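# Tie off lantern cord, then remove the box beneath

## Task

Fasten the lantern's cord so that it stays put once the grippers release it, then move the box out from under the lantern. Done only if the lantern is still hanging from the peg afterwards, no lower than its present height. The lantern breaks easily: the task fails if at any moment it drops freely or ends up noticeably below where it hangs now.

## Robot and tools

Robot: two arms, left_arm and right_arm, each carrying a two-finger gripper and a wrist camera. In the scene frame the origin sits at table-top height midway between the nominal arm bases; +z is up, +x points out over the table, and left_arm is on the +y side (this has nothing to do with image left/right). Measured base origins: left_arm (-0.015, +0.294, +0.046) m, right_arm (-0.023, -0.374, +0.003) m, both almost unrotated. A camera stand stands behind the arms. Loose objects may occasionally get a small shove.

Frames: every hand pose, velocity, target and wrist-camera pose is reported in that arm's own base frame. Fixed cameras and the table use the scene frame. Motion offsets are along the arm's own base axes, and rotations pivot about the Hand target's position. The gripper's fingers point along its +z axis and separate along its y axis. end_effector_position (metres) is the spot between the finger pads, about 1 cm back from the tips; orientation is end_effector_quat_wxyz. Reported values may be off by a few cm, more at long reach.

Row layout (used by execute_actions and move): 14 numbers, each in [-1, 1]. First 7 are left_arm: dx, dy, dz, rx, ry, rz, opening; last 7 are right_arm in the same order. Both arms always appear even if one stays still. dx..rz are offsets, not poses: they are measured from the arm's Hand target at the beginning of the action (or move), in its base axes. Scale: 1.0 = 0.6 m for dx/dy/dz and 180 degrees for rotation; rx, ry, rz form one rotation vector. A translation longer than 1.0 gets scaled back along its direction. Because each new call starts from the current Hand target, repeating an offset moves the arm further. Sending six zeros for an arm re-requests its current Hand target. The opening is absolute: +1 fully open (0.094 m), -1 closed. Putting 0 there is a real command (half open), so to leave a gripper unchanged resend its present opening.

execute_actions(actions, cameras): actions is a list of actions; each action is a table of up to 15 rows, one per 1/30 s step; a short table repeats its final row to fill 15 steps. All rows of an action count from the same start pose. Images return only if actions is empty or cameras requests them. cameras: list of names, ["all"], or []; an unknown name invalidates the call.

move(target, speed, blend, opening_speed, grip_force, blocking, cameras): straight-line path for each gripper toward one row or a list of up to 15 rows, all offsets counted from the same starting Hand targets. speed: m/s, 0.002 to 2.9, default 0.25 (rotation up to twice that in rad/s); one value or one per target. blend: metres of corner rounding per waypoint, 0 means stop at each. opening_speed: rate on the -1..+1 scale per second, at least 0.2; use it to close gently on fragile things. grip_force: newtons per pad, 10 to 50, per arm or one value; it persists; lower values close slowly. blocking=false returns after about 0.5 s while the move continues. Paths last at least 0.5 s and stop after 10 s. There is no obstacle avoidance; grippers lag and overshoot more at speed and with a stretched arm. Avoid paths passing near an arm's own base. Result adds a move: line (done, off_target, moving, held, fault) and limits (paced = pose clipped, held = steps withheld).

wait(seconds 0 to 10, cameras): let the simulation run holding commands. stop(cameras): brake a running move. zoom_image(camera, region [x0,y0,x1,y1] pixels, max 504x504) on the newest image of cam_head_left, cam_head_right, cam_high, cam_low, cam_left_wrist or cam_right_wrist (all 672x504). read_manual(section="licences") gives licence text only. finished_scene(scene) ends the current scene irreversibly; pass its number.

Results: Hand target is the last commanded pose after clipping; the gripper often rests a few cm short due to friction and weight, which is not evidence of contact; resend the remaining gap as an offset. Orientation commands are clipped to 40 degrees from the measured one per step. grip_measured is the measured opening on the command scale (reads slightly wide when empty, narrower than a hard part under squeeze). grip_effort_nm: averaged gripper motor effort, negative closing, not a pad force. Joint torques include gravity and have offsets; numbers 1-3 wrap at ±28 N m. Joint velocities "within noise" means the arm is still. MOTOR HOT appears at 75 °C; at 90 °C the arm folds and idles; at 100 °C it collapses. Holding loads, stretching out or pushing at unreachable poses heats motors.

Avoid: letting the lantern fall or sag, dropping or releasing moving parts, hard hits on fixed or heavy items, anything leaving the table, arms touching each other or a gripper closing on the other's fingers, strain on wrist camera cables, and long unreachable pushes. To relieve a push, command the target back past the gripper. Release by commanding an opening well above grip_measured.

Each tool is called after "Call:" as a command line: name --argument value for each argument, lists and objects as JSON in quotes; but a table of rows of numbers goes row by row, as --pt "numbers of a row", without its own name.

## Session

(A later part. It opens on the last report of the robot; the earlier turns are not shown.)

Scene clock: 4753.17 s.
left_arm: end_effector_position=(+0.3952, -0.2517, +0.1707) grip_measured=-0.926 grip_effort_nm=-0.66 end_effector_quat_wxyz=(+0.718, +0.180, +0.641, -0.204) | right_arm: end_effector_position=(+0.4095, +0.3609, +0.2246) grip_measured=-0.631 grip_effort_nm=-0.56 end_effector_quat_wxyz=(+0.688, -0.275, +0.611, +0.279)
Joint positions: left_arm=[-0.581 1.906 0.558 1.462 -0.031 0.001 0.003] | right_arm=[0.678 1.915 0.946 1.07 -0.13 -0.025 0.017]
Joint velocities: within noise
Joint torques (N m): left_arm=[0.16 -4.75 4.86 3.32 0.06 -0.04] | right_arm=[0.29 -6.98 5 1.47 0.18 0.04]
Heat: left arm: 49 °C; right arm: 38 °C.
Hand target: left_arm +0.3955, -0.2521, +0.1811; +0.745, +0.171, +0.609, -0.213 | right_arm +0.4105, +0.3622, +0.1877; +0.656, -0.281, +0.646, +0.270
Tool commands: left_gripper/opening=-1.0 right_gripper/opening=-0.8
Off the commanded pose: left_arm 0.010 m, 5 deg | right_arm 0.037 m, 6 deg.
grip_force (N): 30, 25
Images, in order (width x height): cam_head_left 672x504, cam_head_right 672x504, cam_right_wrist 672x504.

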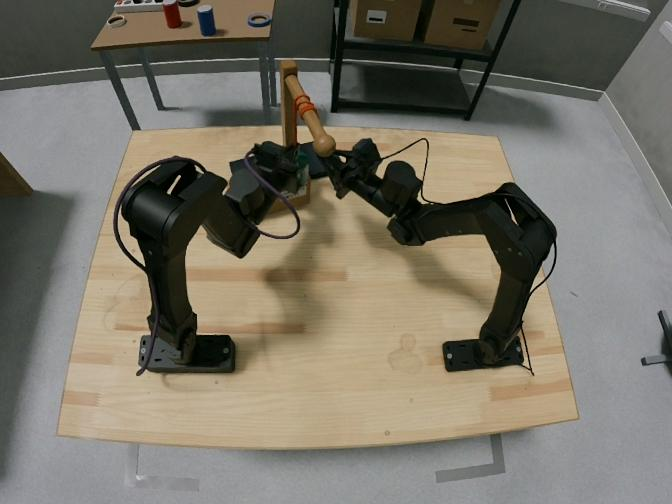

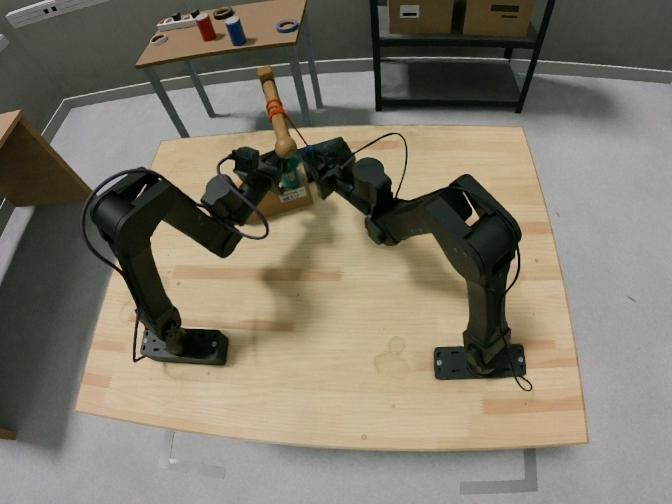

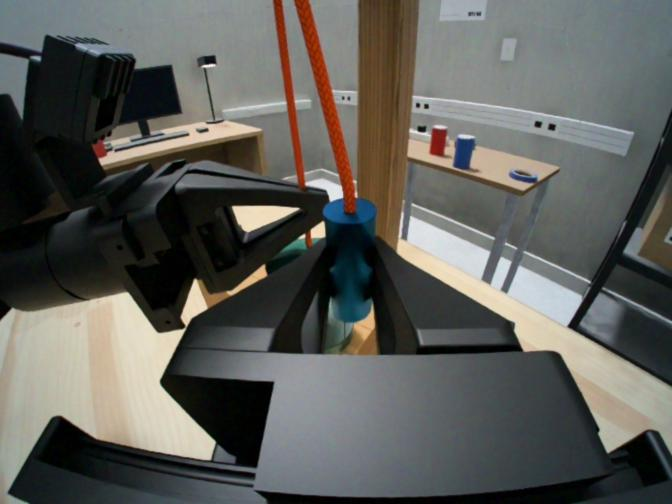

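Call:
move --target '[0,0,-0.008,0,0,0,-1, 0,0,0,0,0,0,-0.8]' --speed 0.04 --cameras '["cam_high", "cam_low"]'

Call:
zoom_image --camera "cam_high" --region '[290, 130, 400, 235]'

Call:
zoom_image --camera "cam_low" --region '[340, 170, 420, 290]'

Scene clock: 4762.63 s.
left_arm: end_effector_position=(+0.3953, -0.2518, +0.1702) grip_measured=-0.926 grip_effort_nm=-0.66 end_effector_quat_wxyz=(+0.718, +0.180, +0.641, -0.204) | right_arm: end_effector_position=(+0.4095, +0.3609, +0.2246) grip_measured=-0.631 grip_effort_nm=-0.56 end_effector_quat_wxyz=(+0.688, -0.275, +0.611, +0.279)
Joint positions: left_arm=[-0.581 1.908 0.558 1.463 -0.031 0.001 0.003] | right_arm=[0.678 1.915 0.946 1.07 -0.13 -0.025 0.017]
Joint torques (N m): left_arm=[0.21 -4.19 4.66 3.29 0.06 -0.02] | right_arm=[0.27 -6.98 4.98 1.48 0.18 0.05]
Heat: left arm: 50 °C; right arm: 38 °C.
Hand target: left_arm +0.3955, -0.2521, +0.1764; +0.745, +0.171, +0.608, -0.213 | right_arm +0.4105, +0.3622, +0.1877; +0.656, -0.281, +0.646, +0.270
Off the commanded pose: left_arm 0.006 m, 5 deg | right_arm 0.037 m, 6 deg.
joint sent to its limit (left arm) — joint 4 (wrist pitch), upper limit. The joint targets still meet the commanded pose.
grip_force (N): 30, 25
move: off_target (left_arm, right_arm)
Images, in order (width x height): cam_high 672x504, cam_low 672x504.

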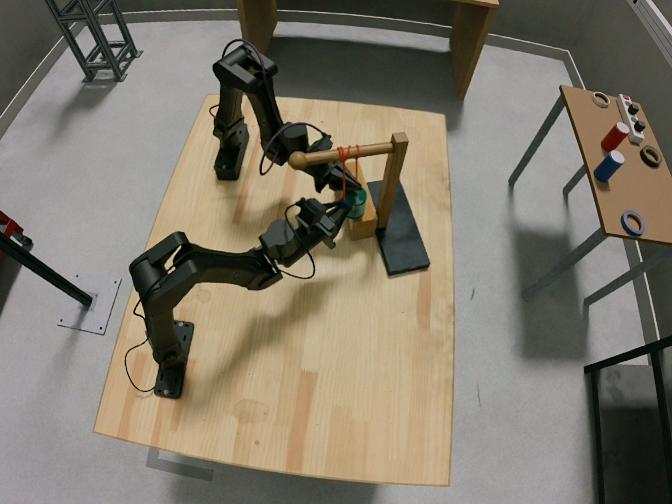

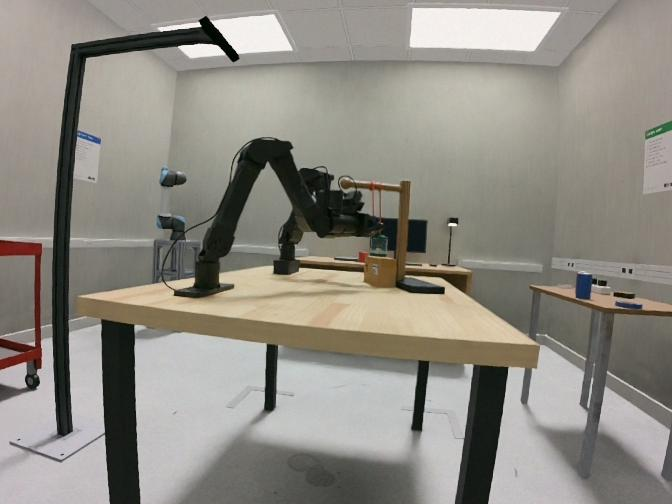

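Scaled by 4.582 from the camera's 672x504 image, which has a finer 960x720 frame.

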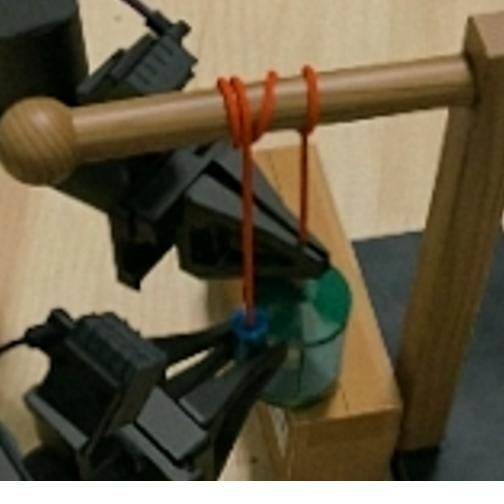

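Scaled by 4.200 from the camera's 672x504 image, which has a finer 960x720 frame.

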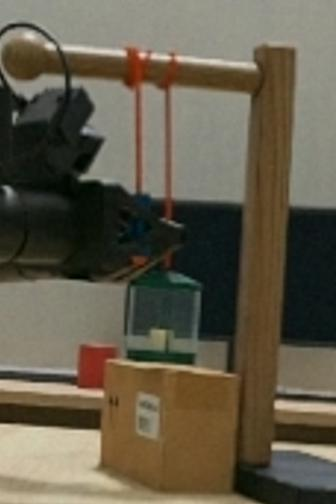

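Call:
move --target '[0,0,0.05,0,0,0,-1, 0,0,0,0,0,0,-0.8]' --speed 0.05 --cameras '[]'

Call:
move --target '[0,0,0.03,0,0,0,-1, 0,0,0,0,0,0,-0.8]' --speed 0.05 --cameras '["cam_low"]'

Call:
zoom_image --camera "cam_low" --region '[340, 170, 420, 290]'

Scene clock: 4813.60 s.
left_arm: end_effector_position=(+0.3959, -0.2522, +0.1714) grip_measured=-0.926 grip_effort_nm=-0.66 end_effector_quat_wxyz=(+0.717, +0.180, +0.642, -0.203) | right_arm: end_effector_position=(+0.4095, +0.3609, +0.2246) grip_measured=-0.631 grip_effort_nm=-0.56 end_effector_quat_wxyz=(+0.688, -0.275, +0.611, +0.279)
Joint positions: left_arm=[-0.581 1.9 0.562 1.449 -0.031 0.001 0.003] | right_arm=[0.678 1.915 0.946 1.07 -0.13 -0.025 0.017]
Joint torques (N m): left_arm=[0.21 -11.43 5.81 2.44 0.06 -0.03] | right_arm=[0.38 -6.98 5.01 1.46 0.15 0.05]
Heat: left arm: 52 °C; right arm: 37 °C.
Hand target: left_arm +0.3955, -0.2521, +0.2063; +0.745, +0.171, +0.609, -0.213 | right_arm +0.4105, +0.3622, +0.1877; +0.656, -0.281, +0.646, +0.270
Off the commanded pose: left_arm 0.035 m, 5 deg | right_arm 0.037 m, 6 deg.
grip_force (N): 30, 25
move: off_target (left_arm, right_arm)
No camera images: "cameras" was empty.

Scene clock: 4814.67 s.
left_arm: end_effector_position=(+0.3944, -0.2512, +0.1796) grip_measured=-0.926 grip_effort_nm=-0.66 end_effector_quat_wxyz=(+0.708, +0.183, +0.652, -0.201) | right_arm: end_effector_position=(+0.4095, +0.3609, +0.2247) grip_measured=-0.631 grip_effort_nm=-0.56 end_effector_quat_wxyz=(+0.688, -0.275, +0.611, +0.279)
Joint positions: left_arm=[-0.581 1.824 0.562 1.345 -0.031 0.001 0.003] | right_arm=[0.678 1.915 0.946 1.071 -0.13 -0.025 0.017]
Joint torques (N m): left_arm=[0.25 -11.44 7.23 2.59 0.05 -0.02] | right_arm=[0.39 -6.94 5.05 1.48 0.17 0.04]
Heat: left arm: 51 °C; right arm: 37 °C.
Hand target: left_arm +0.3955, -0.2521, +0.2242; +0.745, +0.171, +0.609, -0.213 | right_arm +0.4105, +0.3622, +0.1878; +0.656, -0.281, +0.646, +0.270
Off the commanded pose: left_arm 0.045 m, 7 deg | right_arm 0.037 m, 6 deg.
grip_force (N): 30, 25
move: off_target (left_arm, right_arm)
Images, in order (width x height): cam_low 672x504.

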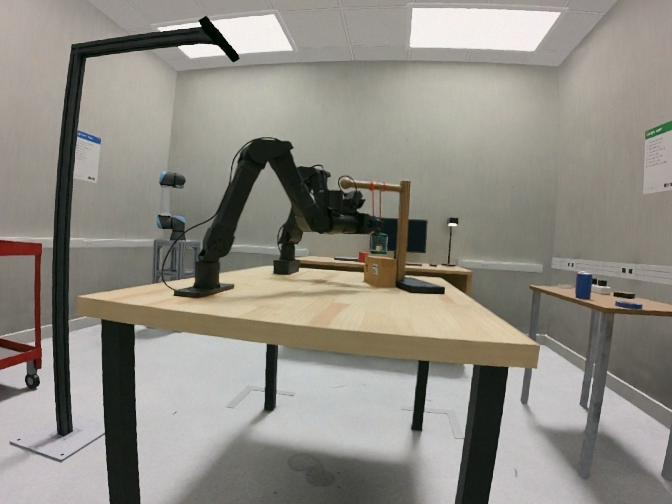

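Scaled by 4.200 from the camera's 672x504 image, which has a finer 960x720 frame.

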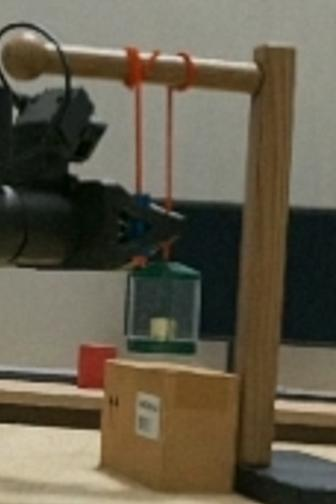

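Call:
move --target '[-0.003,0.003,0.025,0,0,0,-1, 0,0,0,0,0,0,-0.8]' --speed 0.05 --cameras '[]'

Call:
move --target '[-0.003,0.003,0.02,0,0,0,-1, 0,0,0,0,0,0,-0.8]' --speed 0.05 --cameras '["cam_low", "cam_high"]'

Call:
zoom_image --camera "cam_high" --region '[290, 130, 400, 235]'

Call:
zoom_image --camera "cam_low" --region '[340, 170, 420, 290]'

Scene clock: 4825.77 s.
left_arm: end_effector_position=(+0.3917, -0.2494, +0.1917) grip_measured=-0.926 grip_effort_nm=-0.66 end_effector_quat_wxyz=(+0.706, +0.184, +0.654, -0.200) | right_arm: end_effector_position=(+0.4095, +0.3609, +0.2247) grip_measured=-0.631 grip_effort_nm=-0.56 end_effector_quat_wxyz=(+0.688, -0.275, +0.611, +0.279)
Joint positions: left_arm=[-0.581 1.754 0.562 1.269 -0.031 0.001 0.003] | right_arm=[0.678 1.915 0.946 1.071 -0.13 -0.025 0.017]
Joint torques (N m): left_arm=[0.42 -11 8.1 2.62 0.08 -0.02] | right_arm=[0.32 -6.93 5.01 1.48 0.14 0.04]
Heat: left arm: 48 °C; right arm: 37 °C.
Hand target: left_arm +0.3937, -0.2503, +0.2394; +0.745, +0.171, +0.608, -0.213 | right_arm +0.4105, +0.3622, +0.1878; +0.656, -0.281, +0.646, +0.270
Off the commanded pose: left_arm 0.048 m, 7 deg | right_arm 0.037 m, 6 deg.
grip_force (N): 30, 25
move: off_target (left_arm, right_arm)
No camera images: "cameras" was empty.

Scene clock: 4826.83 s.
left_arm: end_effector_position=(+0.3903, -0.2485, +0.2029) grip_measured=-0.926 grip_effort_nm=-0.66 end_effector_quat_wxyz=(+0.705, +0.184, +0.655, -0.200) | right_arm: end_effector_position=(+0.4095, +0.3609, +0.2247) grip_measured=-0.631 grip_effort_nm=-0.56 end_effector_quat_wxyz=(+0.688, -0.275, +0.611, +0.279)
Joint positions: left_arm=[-0.581 1.701 0.569 1.207 -0.031 0.001 0.003] | right_arm=[0.678 1.915 0.946 1.071 -0.13 -0.025 0.017]
Joint torques (N m): left_arm=[0.53 -10.82 8.46 2.62 0.1 -0.02] | right_arm=[0.32 -6.95 5 1.48 0.15 0.04]
Heat: left arm: 48 °C; right arm: 37 °C.
Hand target: left_arm +0.3919, -0.2485, +0.2512; +0.745, +0.171, +0.609, -0.213 | right_arm +0.4105, +0.3622, +0.1878; +0.656, -0.281, +0.646, +0.270
Off the commanded pose: left_arm 0.049 m, 7 deg | right_arm 0.037 m, 6 deg.
grip_force (N): 30, 25
move: off_target (left_arm, right_arm)
Images, in order (width x height): cam_high 672x504, cam_low 672x504.

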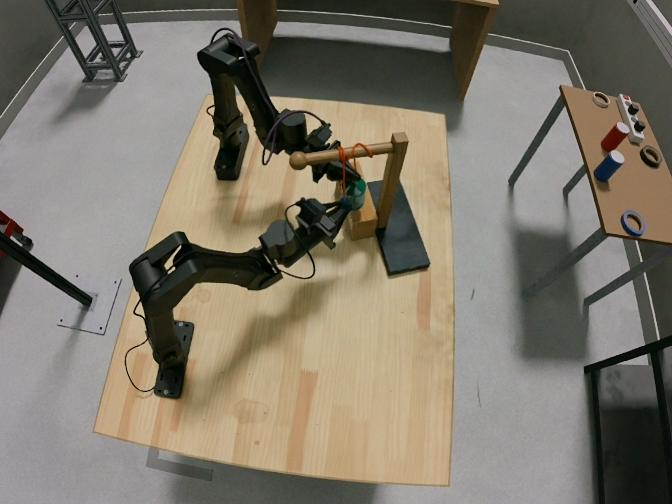

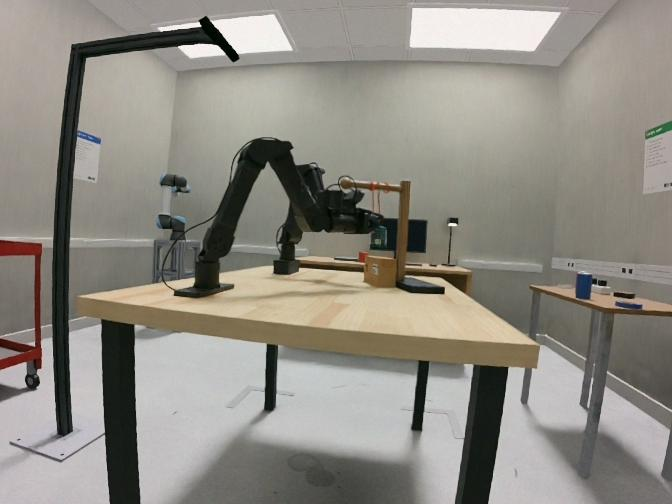

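Scaled by 4.582 from the camera's 672x504 image, which has a finer 960x720 frame.

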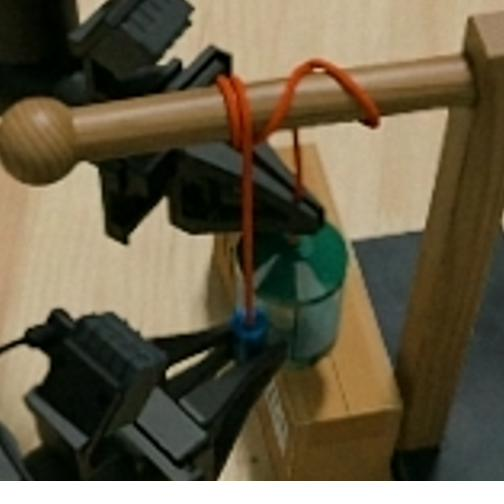

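Scaled by 4.200 from the camera's 672x504 image, which has a finer 960x720 frame.

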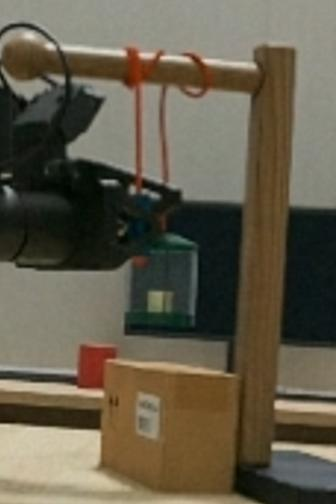

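Call:
move --target '[0,0,0,0,0,0,-1, 0,0,-0.02,0,0,0,-0.8]' --speed 0.05 --cameras '[]'

Scene clock: 4833.47 s.
left_arm: end_effector_position=(+0.3903, -0.2485, +0.2028) grip_measured=-0.926 grip_effort_nm=-0.66 end_effector_quat_wxyz=(+0.705, +0.184, +0.655, -0.200) | right_arm: end_effector_position=(+0.4073, +0.3615, +0.2226) grip_measured=-0.631 grip_effort_nm=-0.56 end_effector_quat_wxyz=(+0.697, -0.273, +0.599, +0.283)
Joint positions: left_arm=[-0.581 1.701 0.569 1.206 -0.031 0.001 0.003] | right_arm=[0.681 1.942 0.933 1.143 -0.13 -0.025 0.017]
Joint torques (N m): left_arm=[0.55 -10.78 8.4 2.61 0.11 -0.02] | right_arm=[0.12 -6.6 4.45 1.2 0.15 0.04]
Heat: left arm: 46 °C; right arm: 37 °C.
Hand target: left_arm +0.3919, -0.2485, +0.2512; +0.745, +0.171, +0.609, -0.213 | right_arm +0.4105, +0.3622, +0.1759; +0.656, -0.281, +0.646, +0.270
Off the commanded pose: left_arm 0.048 m, 7 deg | right_arm 0.047 m, 7 deg.
grip_force (N): 30, 25
move: off_target (left_arm, right_arm)
No camera images: "cameras" was empty.

Call:
move --target '[0,0,0,0,0,0,-1, 0,0,-0.025,0,0,0,-0.8]' --speed 0.05 --cameras '["cam_right_wrist", "cam_high"]'

Call:
zoom_image --camera "cam_high" --region '[290, 130, 400, 235]'

Scene clock: 4842.67 s.
left_arm: end_effector_position=(+0.3903, -0.2485, +0.2028) grip_measured=-0.926 grip_effort_nm=-0.66 end_effector_quat_wxyz=(+0.705, +0.184, +0.655, -0.200) | right_arm: end_effector_position=(+0.4055, +0.3601, +0.2199) grip_measured=-0.631 grip_effort_nm=-0.56 end_effector_quat_wxyz=(+0.710, -0.268, +0.585, +0.286)
Joint positions: left_arm=[-0.581 1.701 0.569 1.206 -0.031 0.001 0.003] | right_arm=[0.681 1.977 0.916 1.235 -0.13 -0.025 0.017]
Joint torques (N m): left_arm=[0.53 -10.76 8.43 2.63 0.1 -0.02] | right_arm=[0.06 -6.26 3.77 0.89 0.16 0.04]
Heat: left arm: 44 °C; right arm: 36 °C.
Hand target: left_arm +0.3919, -0.2485, +0.2512; +0.745, +0.171, +0.609, -0.213 | right_arm +0.4105, +0.3622, +0.1608; +0.656, -0.281, +0.646, +0.270
Off the commanded pose: left_arm 0.048 m, 7 deg | right_arm 0.059 m, 10 deg.
grip_force (N): 30, 25
move: off_target (left_arm, right_arm)
Images, in order (width x height): cam_high 672x504, cam_right_wrist 672x504.

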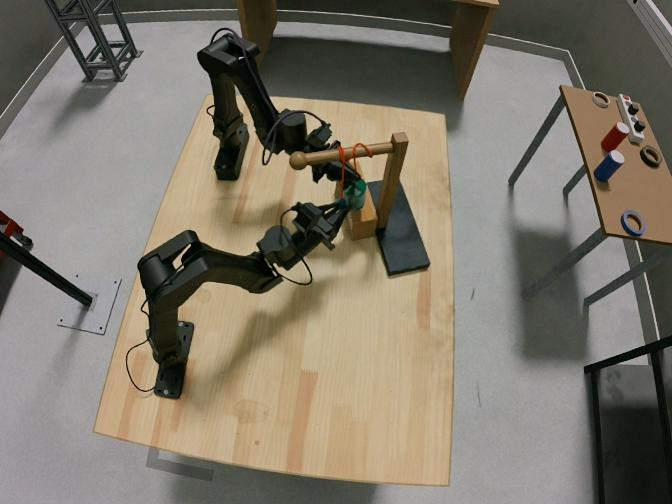

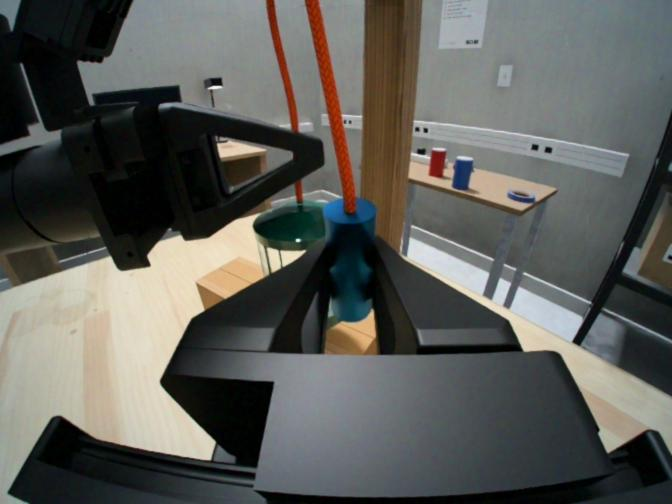

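Scaled by 4.582 from the camera's 672x504 image, which has a finer 960x720 frame.

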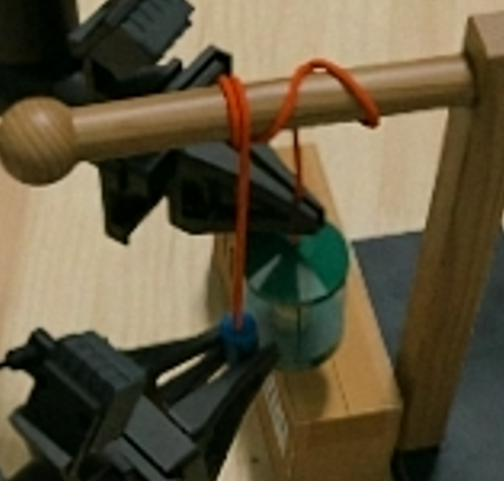

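Call:
move --target '[0,0,0,0,0,0,-1, 0,0,-0.015,-0.040,0.0383,0,-0.8]' --speed 0.05 --cameras '[]'

Scene clock: 4860.57 s.
left_arm: end_effector_position=(+0.3903, -0.2485, +0.2028) grip_measured=-0.926 grip_effort_nm=-0.66 end_effector_quat_wxyz=(+0.705, +0.184, +0.655, -0.200) | right_arm: end_effector_position=(+0.4068, +0.3631, +0.2108) grip_measured=-0.631 grip_effort_nm=-0.56 end_effector_quat_wxyz=(+0.672, -0.287, +0.626, +0.273)
Joint positions: left_arm=[-0.581 1.701 0.569 1.206 -0.031 0.001 0.003] | right_arm=[0.683 1.914 0.938 1.028 -0.134 -0.037 0.017]
Joint torques (N m): left_arm=[0.54 -10.84 8.5 2.61 0.11 -0.04] | right_arm=[-0.08 -8.77 5.46 0.07 0.2 -0.05]
Heat: left arm: 43 °C; right arm: 37 °C.
Hand target: left_arm +0.3919, -0.2485, +0.2512; +0.745, +0.171, +0.609, -0.213 | right_arm +0.4106, +0.3621, +0.1518; +0.597, -0.305, +0.700, +0.245
Off the commanded pose: left_arm 0.048 m, 7 deg | right_arm 0.059 m, 13 deg.
grip_force (N): 30, 25
move: off_target (left_arm, right_arm)
No camera images: "cameras" was empty.

Call:
wait --seconds 0.3 --cameras '["cam_high", "cam_right_wrist"]'

Call:
zoom_image --camera "cam_high" --region '[290, 130, 400, 235]'

Scene clock: 4865.53 s.
left_arm: end_effector_position=(+0.3903, -0.2485, +0.2028) grip_measured=-0.926 grip_effort_nm=-0.66 end_effector_quat_wxyz=(+0.705, +0.184, +0.655, -0.200) | right_arm: end_effector_position=(+0.4068, +0.3631, +0.2107) grip_measured=-0.631 grip_effort_nm=-0.56 end_effector_quat_wxyz=(+0.672, -0.287, +0.626, +0.273)
Joint positions: left_arm=[-0.581 1.701 0.569 1.206 -0.031 0.001 0.003] | right_arm=[0.683 1.914 0.938 1.027 -0.134 -0.037 0.017]
Joint torques (N m): left_arm=[0.55 -10.89 8.47 2.61 0.1 -0.02] | right_arm=[-0.09 -8.73 5.42 0.06 0.2 -0.06]
Heat: left arm: 43 °C; right arm: 37 °C.
Hand target: left_arm +0.3919, -0.2485, +0.2512; +0.745, +0.171, +0.609, -0.213 | right_arm +0.4106, +0.3621, +0.1517; +0.597, -0.305, +0.700, +0.245
Tool commands: left_gripper/opening=-1.0 right_gripper/opening=-0.8
Off the commanded pose: left_arm 0.048 m, 7 deg | right_arm 0.059 m, 13 deg.
grip_force (N): 30, 25
wait: 0.30 s; at rest from the start
Images, in order (width x height): cam_high 672x504, cam_right_wrist 672x504.

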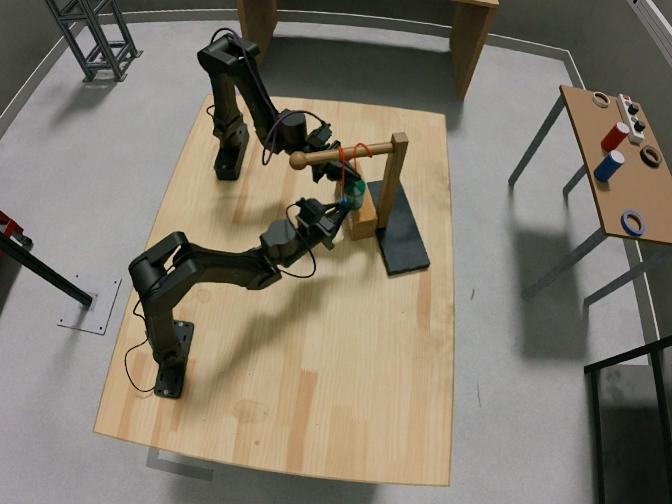

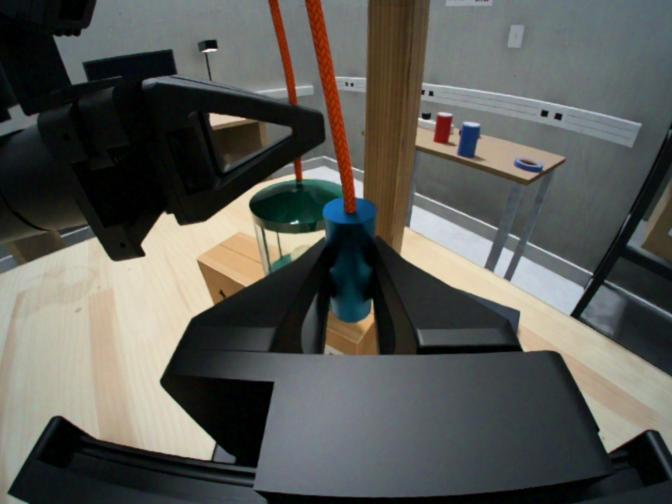

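Scaled by 4.582 from the camera's 672x504 image, which has a finer 960x720 frame.

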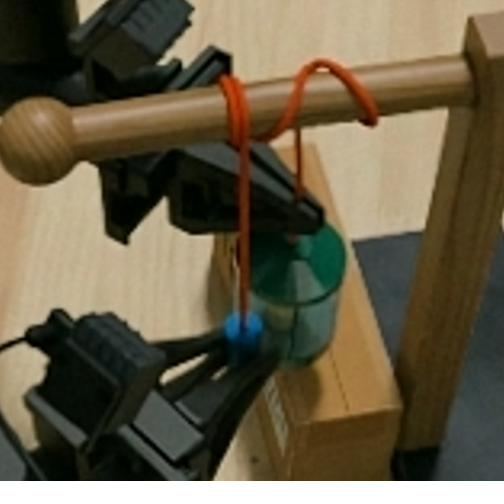

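Call:
move --target '[0,0,0,0,0,0,-1, 0,0,-0.03,-0.012,0.0115,0,-0.8]' --speed 0.05 --cameras '["cam_high"]'

Call:
zoom_image --camera "cam_high" --region '[290, 130, 400, 235]'

Scene clock: 4875.00 s.
left_arm: end_effector_position=(+0.3903, -0.2485, +0.2028) grip_measured=-0.926 grip_effort_nm=-0.66 end_effector_quat_wxyz=(+0.705, +0.184, +0.655, -0.200) | right_arm: end_effector_position=(+0.4057, +0.3641, +0.2094) grip_measured=-0.631 grip_effort_nm=-0.56 end_effector_quat_wxyz=(+0.669, -0.291, +0.628, +0.271)
Joint positions: left_arm=[-0.581 1.701 0.569 1.206 -0.031 0.001 0.003] | right_arm=[0.685 1.911 0.938 1.016 -0.134 -0.044 0.017]
Joint torques (N m): left_arm=[0.57 -10.82 8.4 2.62 0.1 -0.02] | right_arm=[-0.16 -7.47 4.85 -0.14 0.26 -0.05]
Heat: left arm: 42 °C; right arm: 37 °C.
Hand target: left_arm +0.3919, -0.2485, +0.2512; +0.745, +0.171, +0.609, -0.213 | right_arm +0.4105, +0.3621, +0.1338; +0.578, -0.312, +0.715, +0.238
Off the commanded pose: left_arm 0.048 m, 7 deg | right_arm 0.076 m, 15 deg.
grip_force (N): 30, 25
move: off_target (left_arm, right_arm)
Images, in order (width x height): cam_high 672x504.

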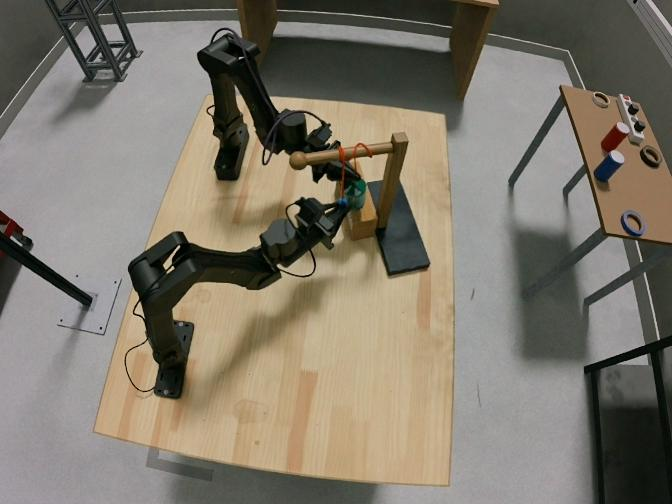

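Scaled by 4.582 from the camera's 672x504 image, which has a finer 960x720 frame.

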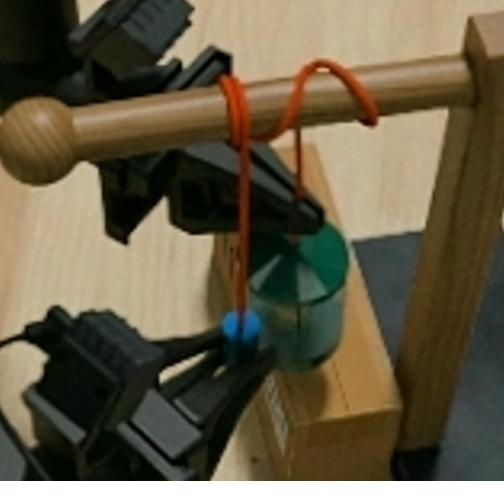

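Call:
move --target '[0.004,-0.004,-0.035,0,0,0,-1, 0,0,0,0,0,0,-0.8]' --speed 0.05 --cameras '[]'

Call:
move --target '[0.002,-0.002,-0.012,0,0,0,-1, 0,0,0,0,0,0,-0.8]' --speed 0.05 --cameras '[]'

Scene clock: 4890.60 s.
left_arm: end_effector_position=(+0.3913, -0.2491, +0.2046) grip_measured=-0.926 grip_effort_nm=-0.66 end_effector_quat_wxyz=(+0.715, +0.181, +0.644, -0.203) | right_arm: end_effector_position=(+0.4057, +0.3641, +0.2094) grip_measured=-0.631 grip_effort_nm=-0.56 end_effector_quat_wxyz=(+0.669, -0.291, +0.628, +0.271)
Joint positions: left_arm=[-0.581 1.73 0.569 1.266 -0.031 0.001 0.003] | right_arm=[0.685 1.911 0.938 1.016 -0.134 -0.044 0.017]
Joint torques (N m): left_arm=[0.31 -6.13 7.3 3.03 0.06 -0.01] | right_arm=[-0.13 -7.49 4.83 -0.14 0.24 -0.04]
Heat: left arm: 42 °C; right arm: 38 °C.
Hand target: left_arm +0.3943, -0.2509, +0.2302; +0.745, +0.171, +0.609, -0.213 | right_arm +0.4105, +0.3621, +0.1338; +0.578, -0.312, +0.715, +0.238
Off the commanded pose: left_arm 0.026 m, 6 deg | right_arm 0.076 m, 15 deg.
grip_force (N): 30, 25
move: off_target (left_arm, right_arm)
No camera images: "cameras" was empty.

Scene clock: 4891.63 s.
left_arm: end_effector_position=(+0.3928, -0.2501, +0.1987) grip_measured=-0.926 grip_effort_nm=-0.66 end_effector_quat_wxyz=(+0.716, +0.181, +0.643, -0.203) | right_arm: end_effector_position=(+0.4057, +0.3641, +0.2094) grip_measured=-0.631 grip_effort_nm=-0.56 end_effector_quat_wxyz=(+0.669, -0.291, +0.628, +0.271)
Joint positions: left_arm=[-0.581 1.763 0.569 1.301 -0.031 0.001 0.003] | right_arm=[0.685 1.911 0.938 1.016 -0.134 -0.044 0.017]
Joint torques (N m): left_arm=[0.21 -6.19 7.04 3.07 0.05 -0.01] | right_arm=[-0.24 -7.45 4.77 -0.16 0.25 -0.04]
Heat: left arm: 43 °C; right arm: 38 °C.
Hand target: left_arm +0.3955, -0.2521, +0.2231; +0.745, +0.171, +0.609, -0.213 | right_arm +0.4105, +0.3621, +0.1338; +0.578, -0.312, +0.715, +0.238
Off the commanded pose: left_arm 0.024 m, 5 deg | right_arm 0.076 m, 15 deg.
grip_force (N): 30, 25
move: off_target (left_arm, right_arm)
No camera images: "cameras" was empty.

Call:
move --target '[0,0,-0.015,0,0,0,-1, 0,0,0,0,0,0,-0.8]' --speed 0.05 --cameras '[]'

Call:
move --target '[0,0,-0.012,0,0,0,-1, 0,0,0,0,0,0,-0.8]' --speed 0.05 --cameras '["cam_high", "cam_low"]'

Call:
zoom_image --camera "cam_high" --region '[290, 130, 400, 235]'

Call:
zoom_image --camera "cam_low" --region '[340, 170, 420, 290]'

Scene clock: 4900.10 s.
left_arm: end_effector_position=(+0.3942, -0.2510, +0.1933) grip_measured=-0.926 grip_effort_nm=-0.66 end_effector_quat_wxyz=(+0.718, +0.180, +0.640, -0.204) | right_arm: end_effector_position=(+0.4057, +0.3641, +0.2094) grip_measured=-0.631 grip_effort_nm=-0.56 end_effector_quat_wxyz=(+0.669, -0.291, +0.628, +0.271)
Joint positions: left_arm=[-0.581 1.801 0.569 1.347 -0.031 0.001 0.003] | right_arm=[0.685 1.911 0.938 1.016 -0.134 -0.044 0.017]
Joint torques (N m): left_arm=[0.2 -6.23 6.24 3.04 0.05 -0.02] | right_arm=[-0.21 -7.53 4.81 -0.15 0.23 -0.06]
Heat: left arm: 45 °C; right arm: 38 °C.
Hand target: left_arm +0.3955, -0.2521, +0.2140; +0.745, +0.171, +0.609, -0.213 | right_arm +0.4105, +0.3621, +0.1338; +0.578, -0.312, +0.715, +0.238
Off the commanded pose: left_arm 0.021 m, 5 deg | right_arm 0.076 m, 15 deg.
grip_force (N): 30, 25
move: off_target (left_arm, right_arm)
No camera images: "cameras" was empty.

Scene clock: 4900.97 s.
left_arm: end_effector_position=(+0.3951, -0.2516, +0.1888) grip_measured=-0.926 grip_effort_nm=-0.66 end_effector_quat_wxyz=(+0.720, +0.179, +0.638, -0.205) | right_arm: end_effector_position=(+0.4057, +0.3641, +0.2094) grip_measured=-0.631 grip_effort_nm=-0.56 end_effector_quat_wxyz=(+0.669, -0.291, +0.628, +0.271)
Joint positions: left_arm=[-0.581 1.832 0.569 1.385 -0.031 0.001 0.003] | right_arm=[0.685 1.911 0.938 1.016 -0.134 -0.044 0.017]
Joint torques (N m): left_arm=[0.18 -6.34 5.63 3.05 0.04 -0.01] | right_arm=[-0.18 -7.53 4.88 -0.15 0.25 -0.05]
Heat: left arm: 45 °C; right arm: 38 °C.
Hand target: left_arm +0.3955, -0.2521, +0.2069; +0.745, +0.171, +0.608, -0.213 | right_arm +0.4106, +0.3621, +0.1338; +0.578, -0.312, +0.715, +0.238
Off the commanded pose: left_arm 0.018 m, 5 deg | right_arm 0.076 m, 15 deg.
grip_force (N): 30, 25
move: off_target (left_arm, right_arm)
Images, in order (width x height): cam_high 672x504, cam_low 672x504.

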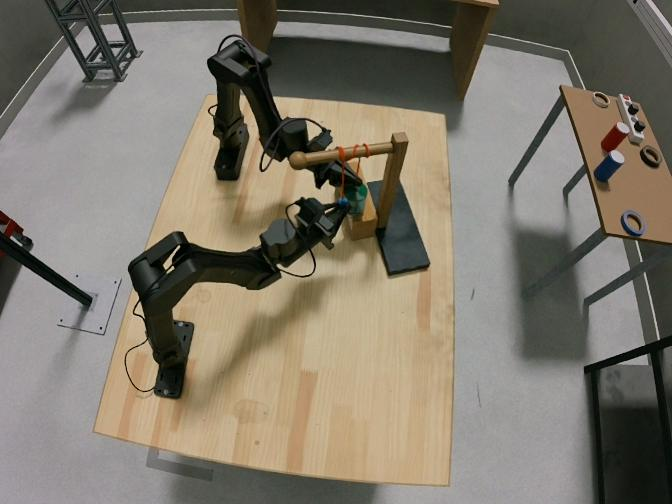

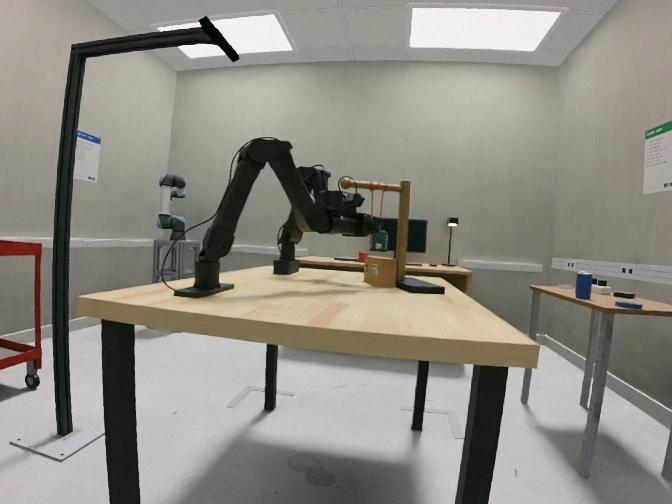

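Scaled by 4.582 from the camera's 672x504 image, which has a finer 960x720 frame.

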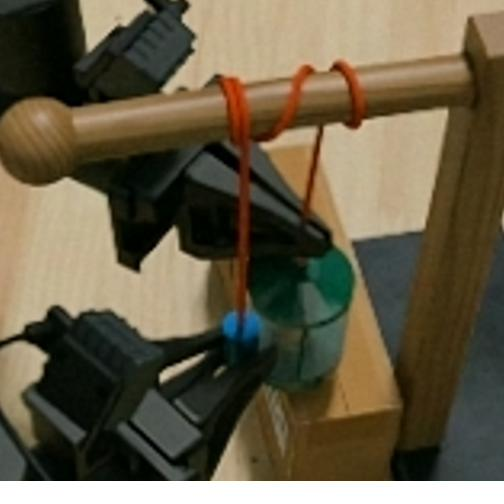

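Scaled by 4.200 from the camera's 672x504 image, which has a finer 960x720 frame.

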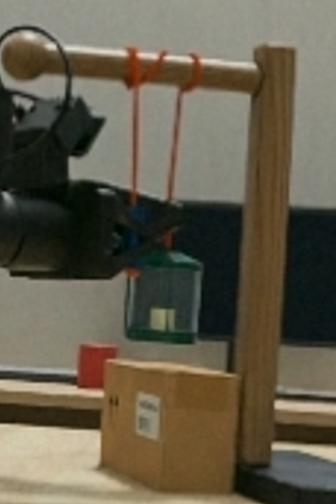

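Call:
move --target '[0.012,0.003,-0.01,0,0,0,-1, 0,0,0,0,0,0,-0.8]' --speed 0.05 --cameras '[]'

Call:
move --target '[0.003,0,-0.008,0,0,0,-1, 0,0,0,0,0,0,-0.8]' --speed 0.05 --cameras '["cam_high", "cam_low"]'

Call:
zoom_image --camera "cam_high" --region '[290, 130, 400, 235]'

Call:
zoom_image --camera "cam_low" --region '[340, 170, 420, 290]'

Scene clock: 4917.50 s.
left_arm: end_effector_position=(+0.3986, -0.2480, +0.1840) grip_measured=-0.926 grip_effort_nm=-0.66 end_effector_quat_wxyz=(+0.723, +0.177, +0.636, -0.203) | right_arm: end_effector_position=(+0.4057, +0.3641, +0.2094) grip_measured=-0.631 grip_effort_nm=-0.56 end_effector_quat_wxyz=(+0.669, -0.291, +0.628, +0.271)
Joint positions: left_arm=[-0.567 1.866 0.569 1.426 -0.02 0.001 0.003] | right_arm=[0.685 1.911 0.938 1.016 -0.134 -0.044 0.017]
Joint torques (N m): left_arm=[0.5 -6.01 6.8 2.85 0.13 -0.05] | right_arm=[-0.23 -7.5 4.85 -0.14 0.25 -0.03]
Heat: left arm: 44 °C; right arm: 38 °C.
Hand target: left_arm +0.4026, -0.2504, +0.2008; +0.745, +0.171, +0.609, -0.213 | right_arm +0.4106, +0.3621, +0.1338; +0.578, -0.312, +0.715, +0.238
Off the commanded pose: left_arm 0.018 m, 4 deg | right_arm 0.076 m, 15 deg.
grip_force (N): 30, 25
move: off_target (left_arm, right_arm)
No camera images: "cameras" was empty.

Scene clock: 4918.23 s.
left_arm: end_effector_position=(+0.4005, -0.2489, +0.1829) grip_measured=-0.926 grip_effort_nm=-0.66 end_effector_quat_wxyz=(+0.726, +0.177, +0.632, -0.205) | right_arm: end_effector_position=(+0.4057, +0.3641, +0.2094) grip_measured=-0.631 grip_effort_nm=-0.56 end_effector_quat_wxyz=(+0.669, -0.291, +0.628, +0.271)
Joint positions: left_arm=[-0.564 1.887 0.577 1.449 -0.016 0.001 0.003] | right_arm=[0.685 1.911 0.938 1.016 -0.134 -0.044 0.017]
Joint torques (N m): left_arm=[0.62 -5.86 6.46 2.83 0.13 -0.05] | right_arm=[-0.2 -7.5 4.81 -0.13 0.24 -0.06]
Heat: left arm: 44 °C; right arm: 38 °C.
Hand target: left_arm +0.4044, -0.2504, +0.1961; +0.745, +0.171, +0.608, -0.213 | right_arm +0.4106, +0.3621, +0.1338; +0.578, -0.312, +0.715, +0.238
Off the commanded pose: left_arm 0.014 m, 4 deg | right_arm 0.076 m, 15 deg.
grip_force (N): 30, 25
move: off_target (left_arm, right_arm)
Images, in order (width x height): cam_high 672x504, cam_low 672x504.

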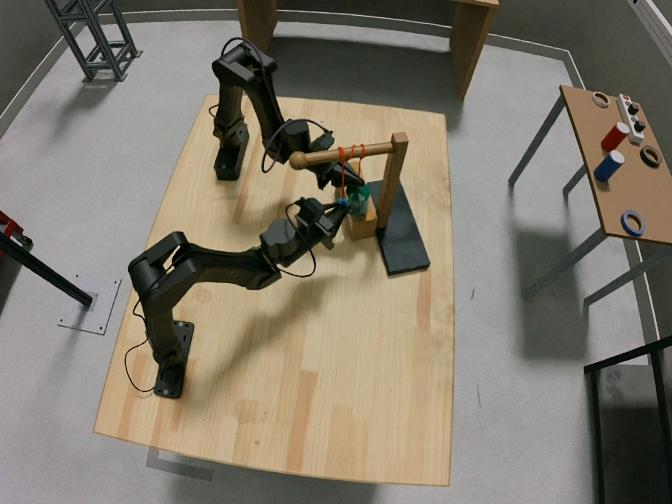

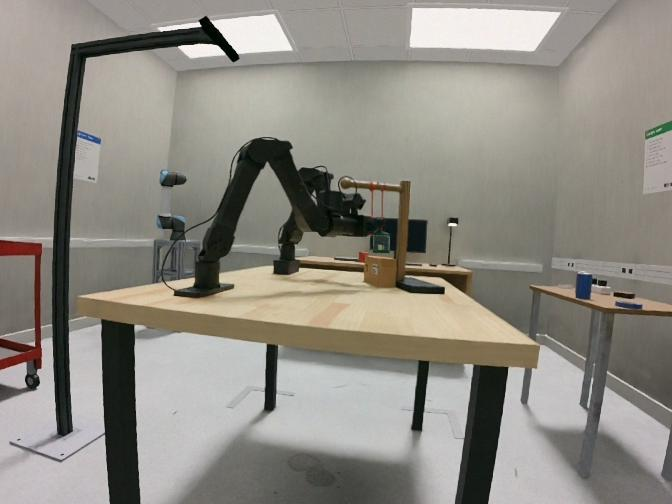

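Scaled by 4.582 from the camera's 672x504 image, which has a finer 960x720 frame.

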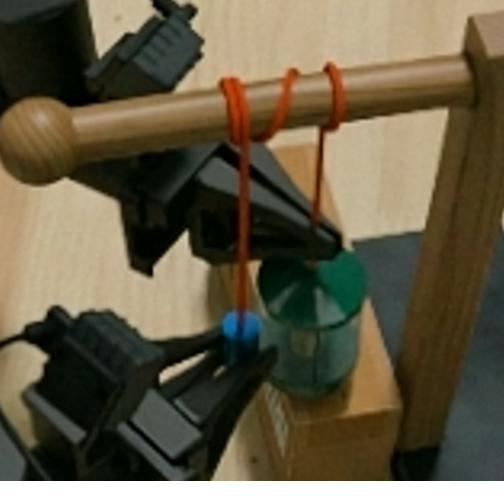

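Scaled by 4.200 from the camera's 672x504 image, which has a finer 960x720 frame.

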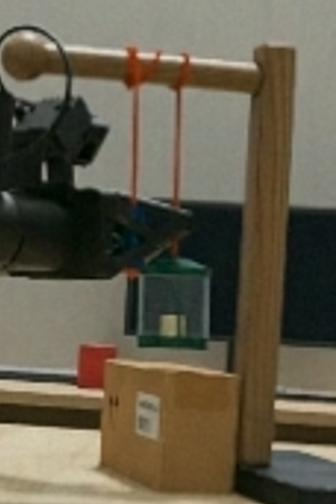

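Call:
move --target '[0,0,-0.01,0,0,0,-1, 0,0,0,0,0,0,-0.8]' --speed 0.05 --cameras '[]'

Call:
move --target '[-0.002,0,-0.01,0,0,0,-1, 0,0,0,0,0,0,-0.8]' --speed 0.05 --cameras '["cam_high", "cam_low"]'

Call:
zoom_image --camera "cam_high" --region '[290, 130, 400, 235]'

Call:
zoom_image --camera "cam_low" --region '[340, 170, 420, 290]'

Scene clock: 4933.73 s.
left_arm: end_effector_position=(+0.4024, -0.2504, +0.1811) grip_measured=-0.926 grip_effort_nm=-0.66 end_effector_quat_wxyz=(+0.726, +0.178, +0.632, -0.205) | right_arm: end_effector_position=(+0.4057, +0.3641, +0.2094) grip_measured=-0.631 grip_effort_nm=-0.56 end_effector_quat_wxyz=(+0.669, -0.291, +0.628, +0.271)
Joint positions: left_arm=[-0.564 1.902 0.586 1.456 -0.014 0.001 0.003] | right_arm=[0.685 1.911 0.938 1.016 -0.134 -0.044 0.017]
Joint torques (N m): left_arm=[0.59 -5.2 5.45 3.05 0.11 -0.06] | right_arm=[-0.24 -7.46 4.78 -0.15 0.25 -0.03]
Heat: left arm: 43 °C; right arm: 38 °C.
Hand target: left_arm +0.4044, -0.2504, +0.1900; +0.745, +0.171, +0.609, -0.213 | right_arm +0.4106, +0.3621, +0.1338; +0.578, -0.312, +0.715, +0.238
Off the commanded pose: left_arm 0.009 m, 4 deg | right_arm 0.076 m, 15 deg.
grip_force (N): 30, 25
move: off_target (left_arm, right_arm)
No camera images: "cameras" was empty.

Scene clock: 4934.43 s.
left_arm: end_effector_position=(+0.4036, -0.2513, +0.1800) grip_measured=-0.926 grip_effort_nm=-0.66 end_effector_quat_wxyz=(+0.726, +0.178, +0.631, -0.206) | right_arm: end_effector_position=(+0.4057, +0.3641, +0.2094) grip_measured=-0.631 grip_effort_nm=-0.56 end_effector_quat_wxyz=(+0.669, -0.291, +0.628, +0.271)
Joint positions: left_arm=[-0.564 1.912 0.591 1.461 -0.014 0.001 0.003] | right_arm=[0.685 1.911 0.938 1.016 -0.134 -0.044 0.017]
Joint torques (N m): left_arm=[0.46 -4.34 4.44 3.28 0.08 -0.07] | right_arm=[-0.24 -7.43 4.75 -0.13 0.22 -0.05]
Heat: left arm: 43 °C; right arm: 38 °C.
Hand target: left_arm +0.4032, -0.2504, +0.1840; +0.745, +0.171, +0.609, -0.213 | right_arm +0.4106, +0.3621, +0.1338; +0.578, -0.312, +0.715, +0.238
Off the commanded pose: left_arm 0.004 m, 4 deg | right_arm 0.076 m, 15 deg.
grip_force (N): 30, 25
move: off_target (left_arm, right_arm)
Images, in order (width x height): cam_high 672x504, cam_low 672x504.

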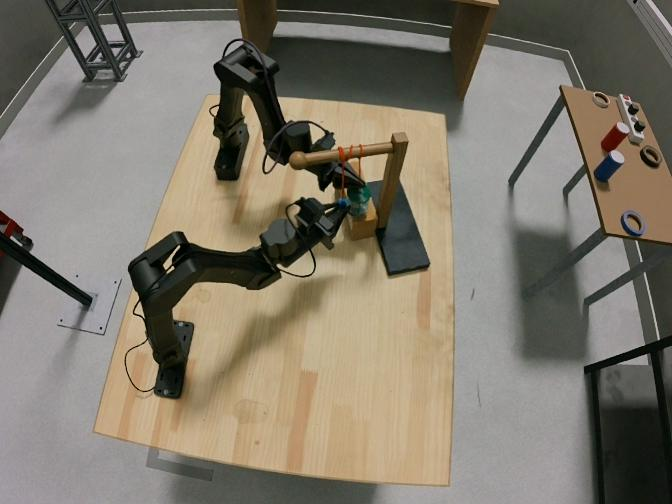

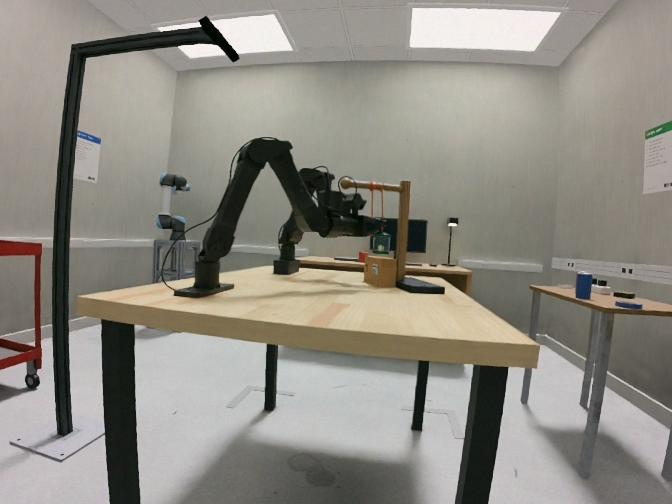

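Scaled by 4.582 from the camera's 672x504 image, which has a finer 960x720 frame.

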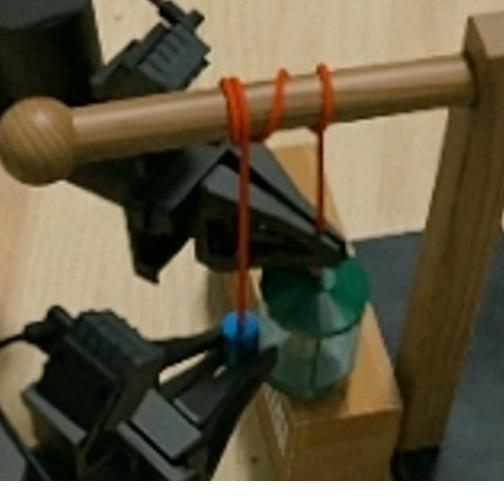

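Scaled by 4.200 from the camera's 672x504 image, which has a finer 960x720 frame.

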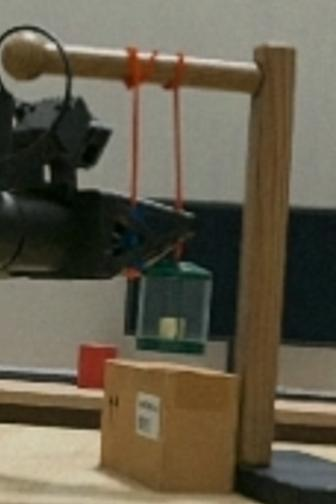

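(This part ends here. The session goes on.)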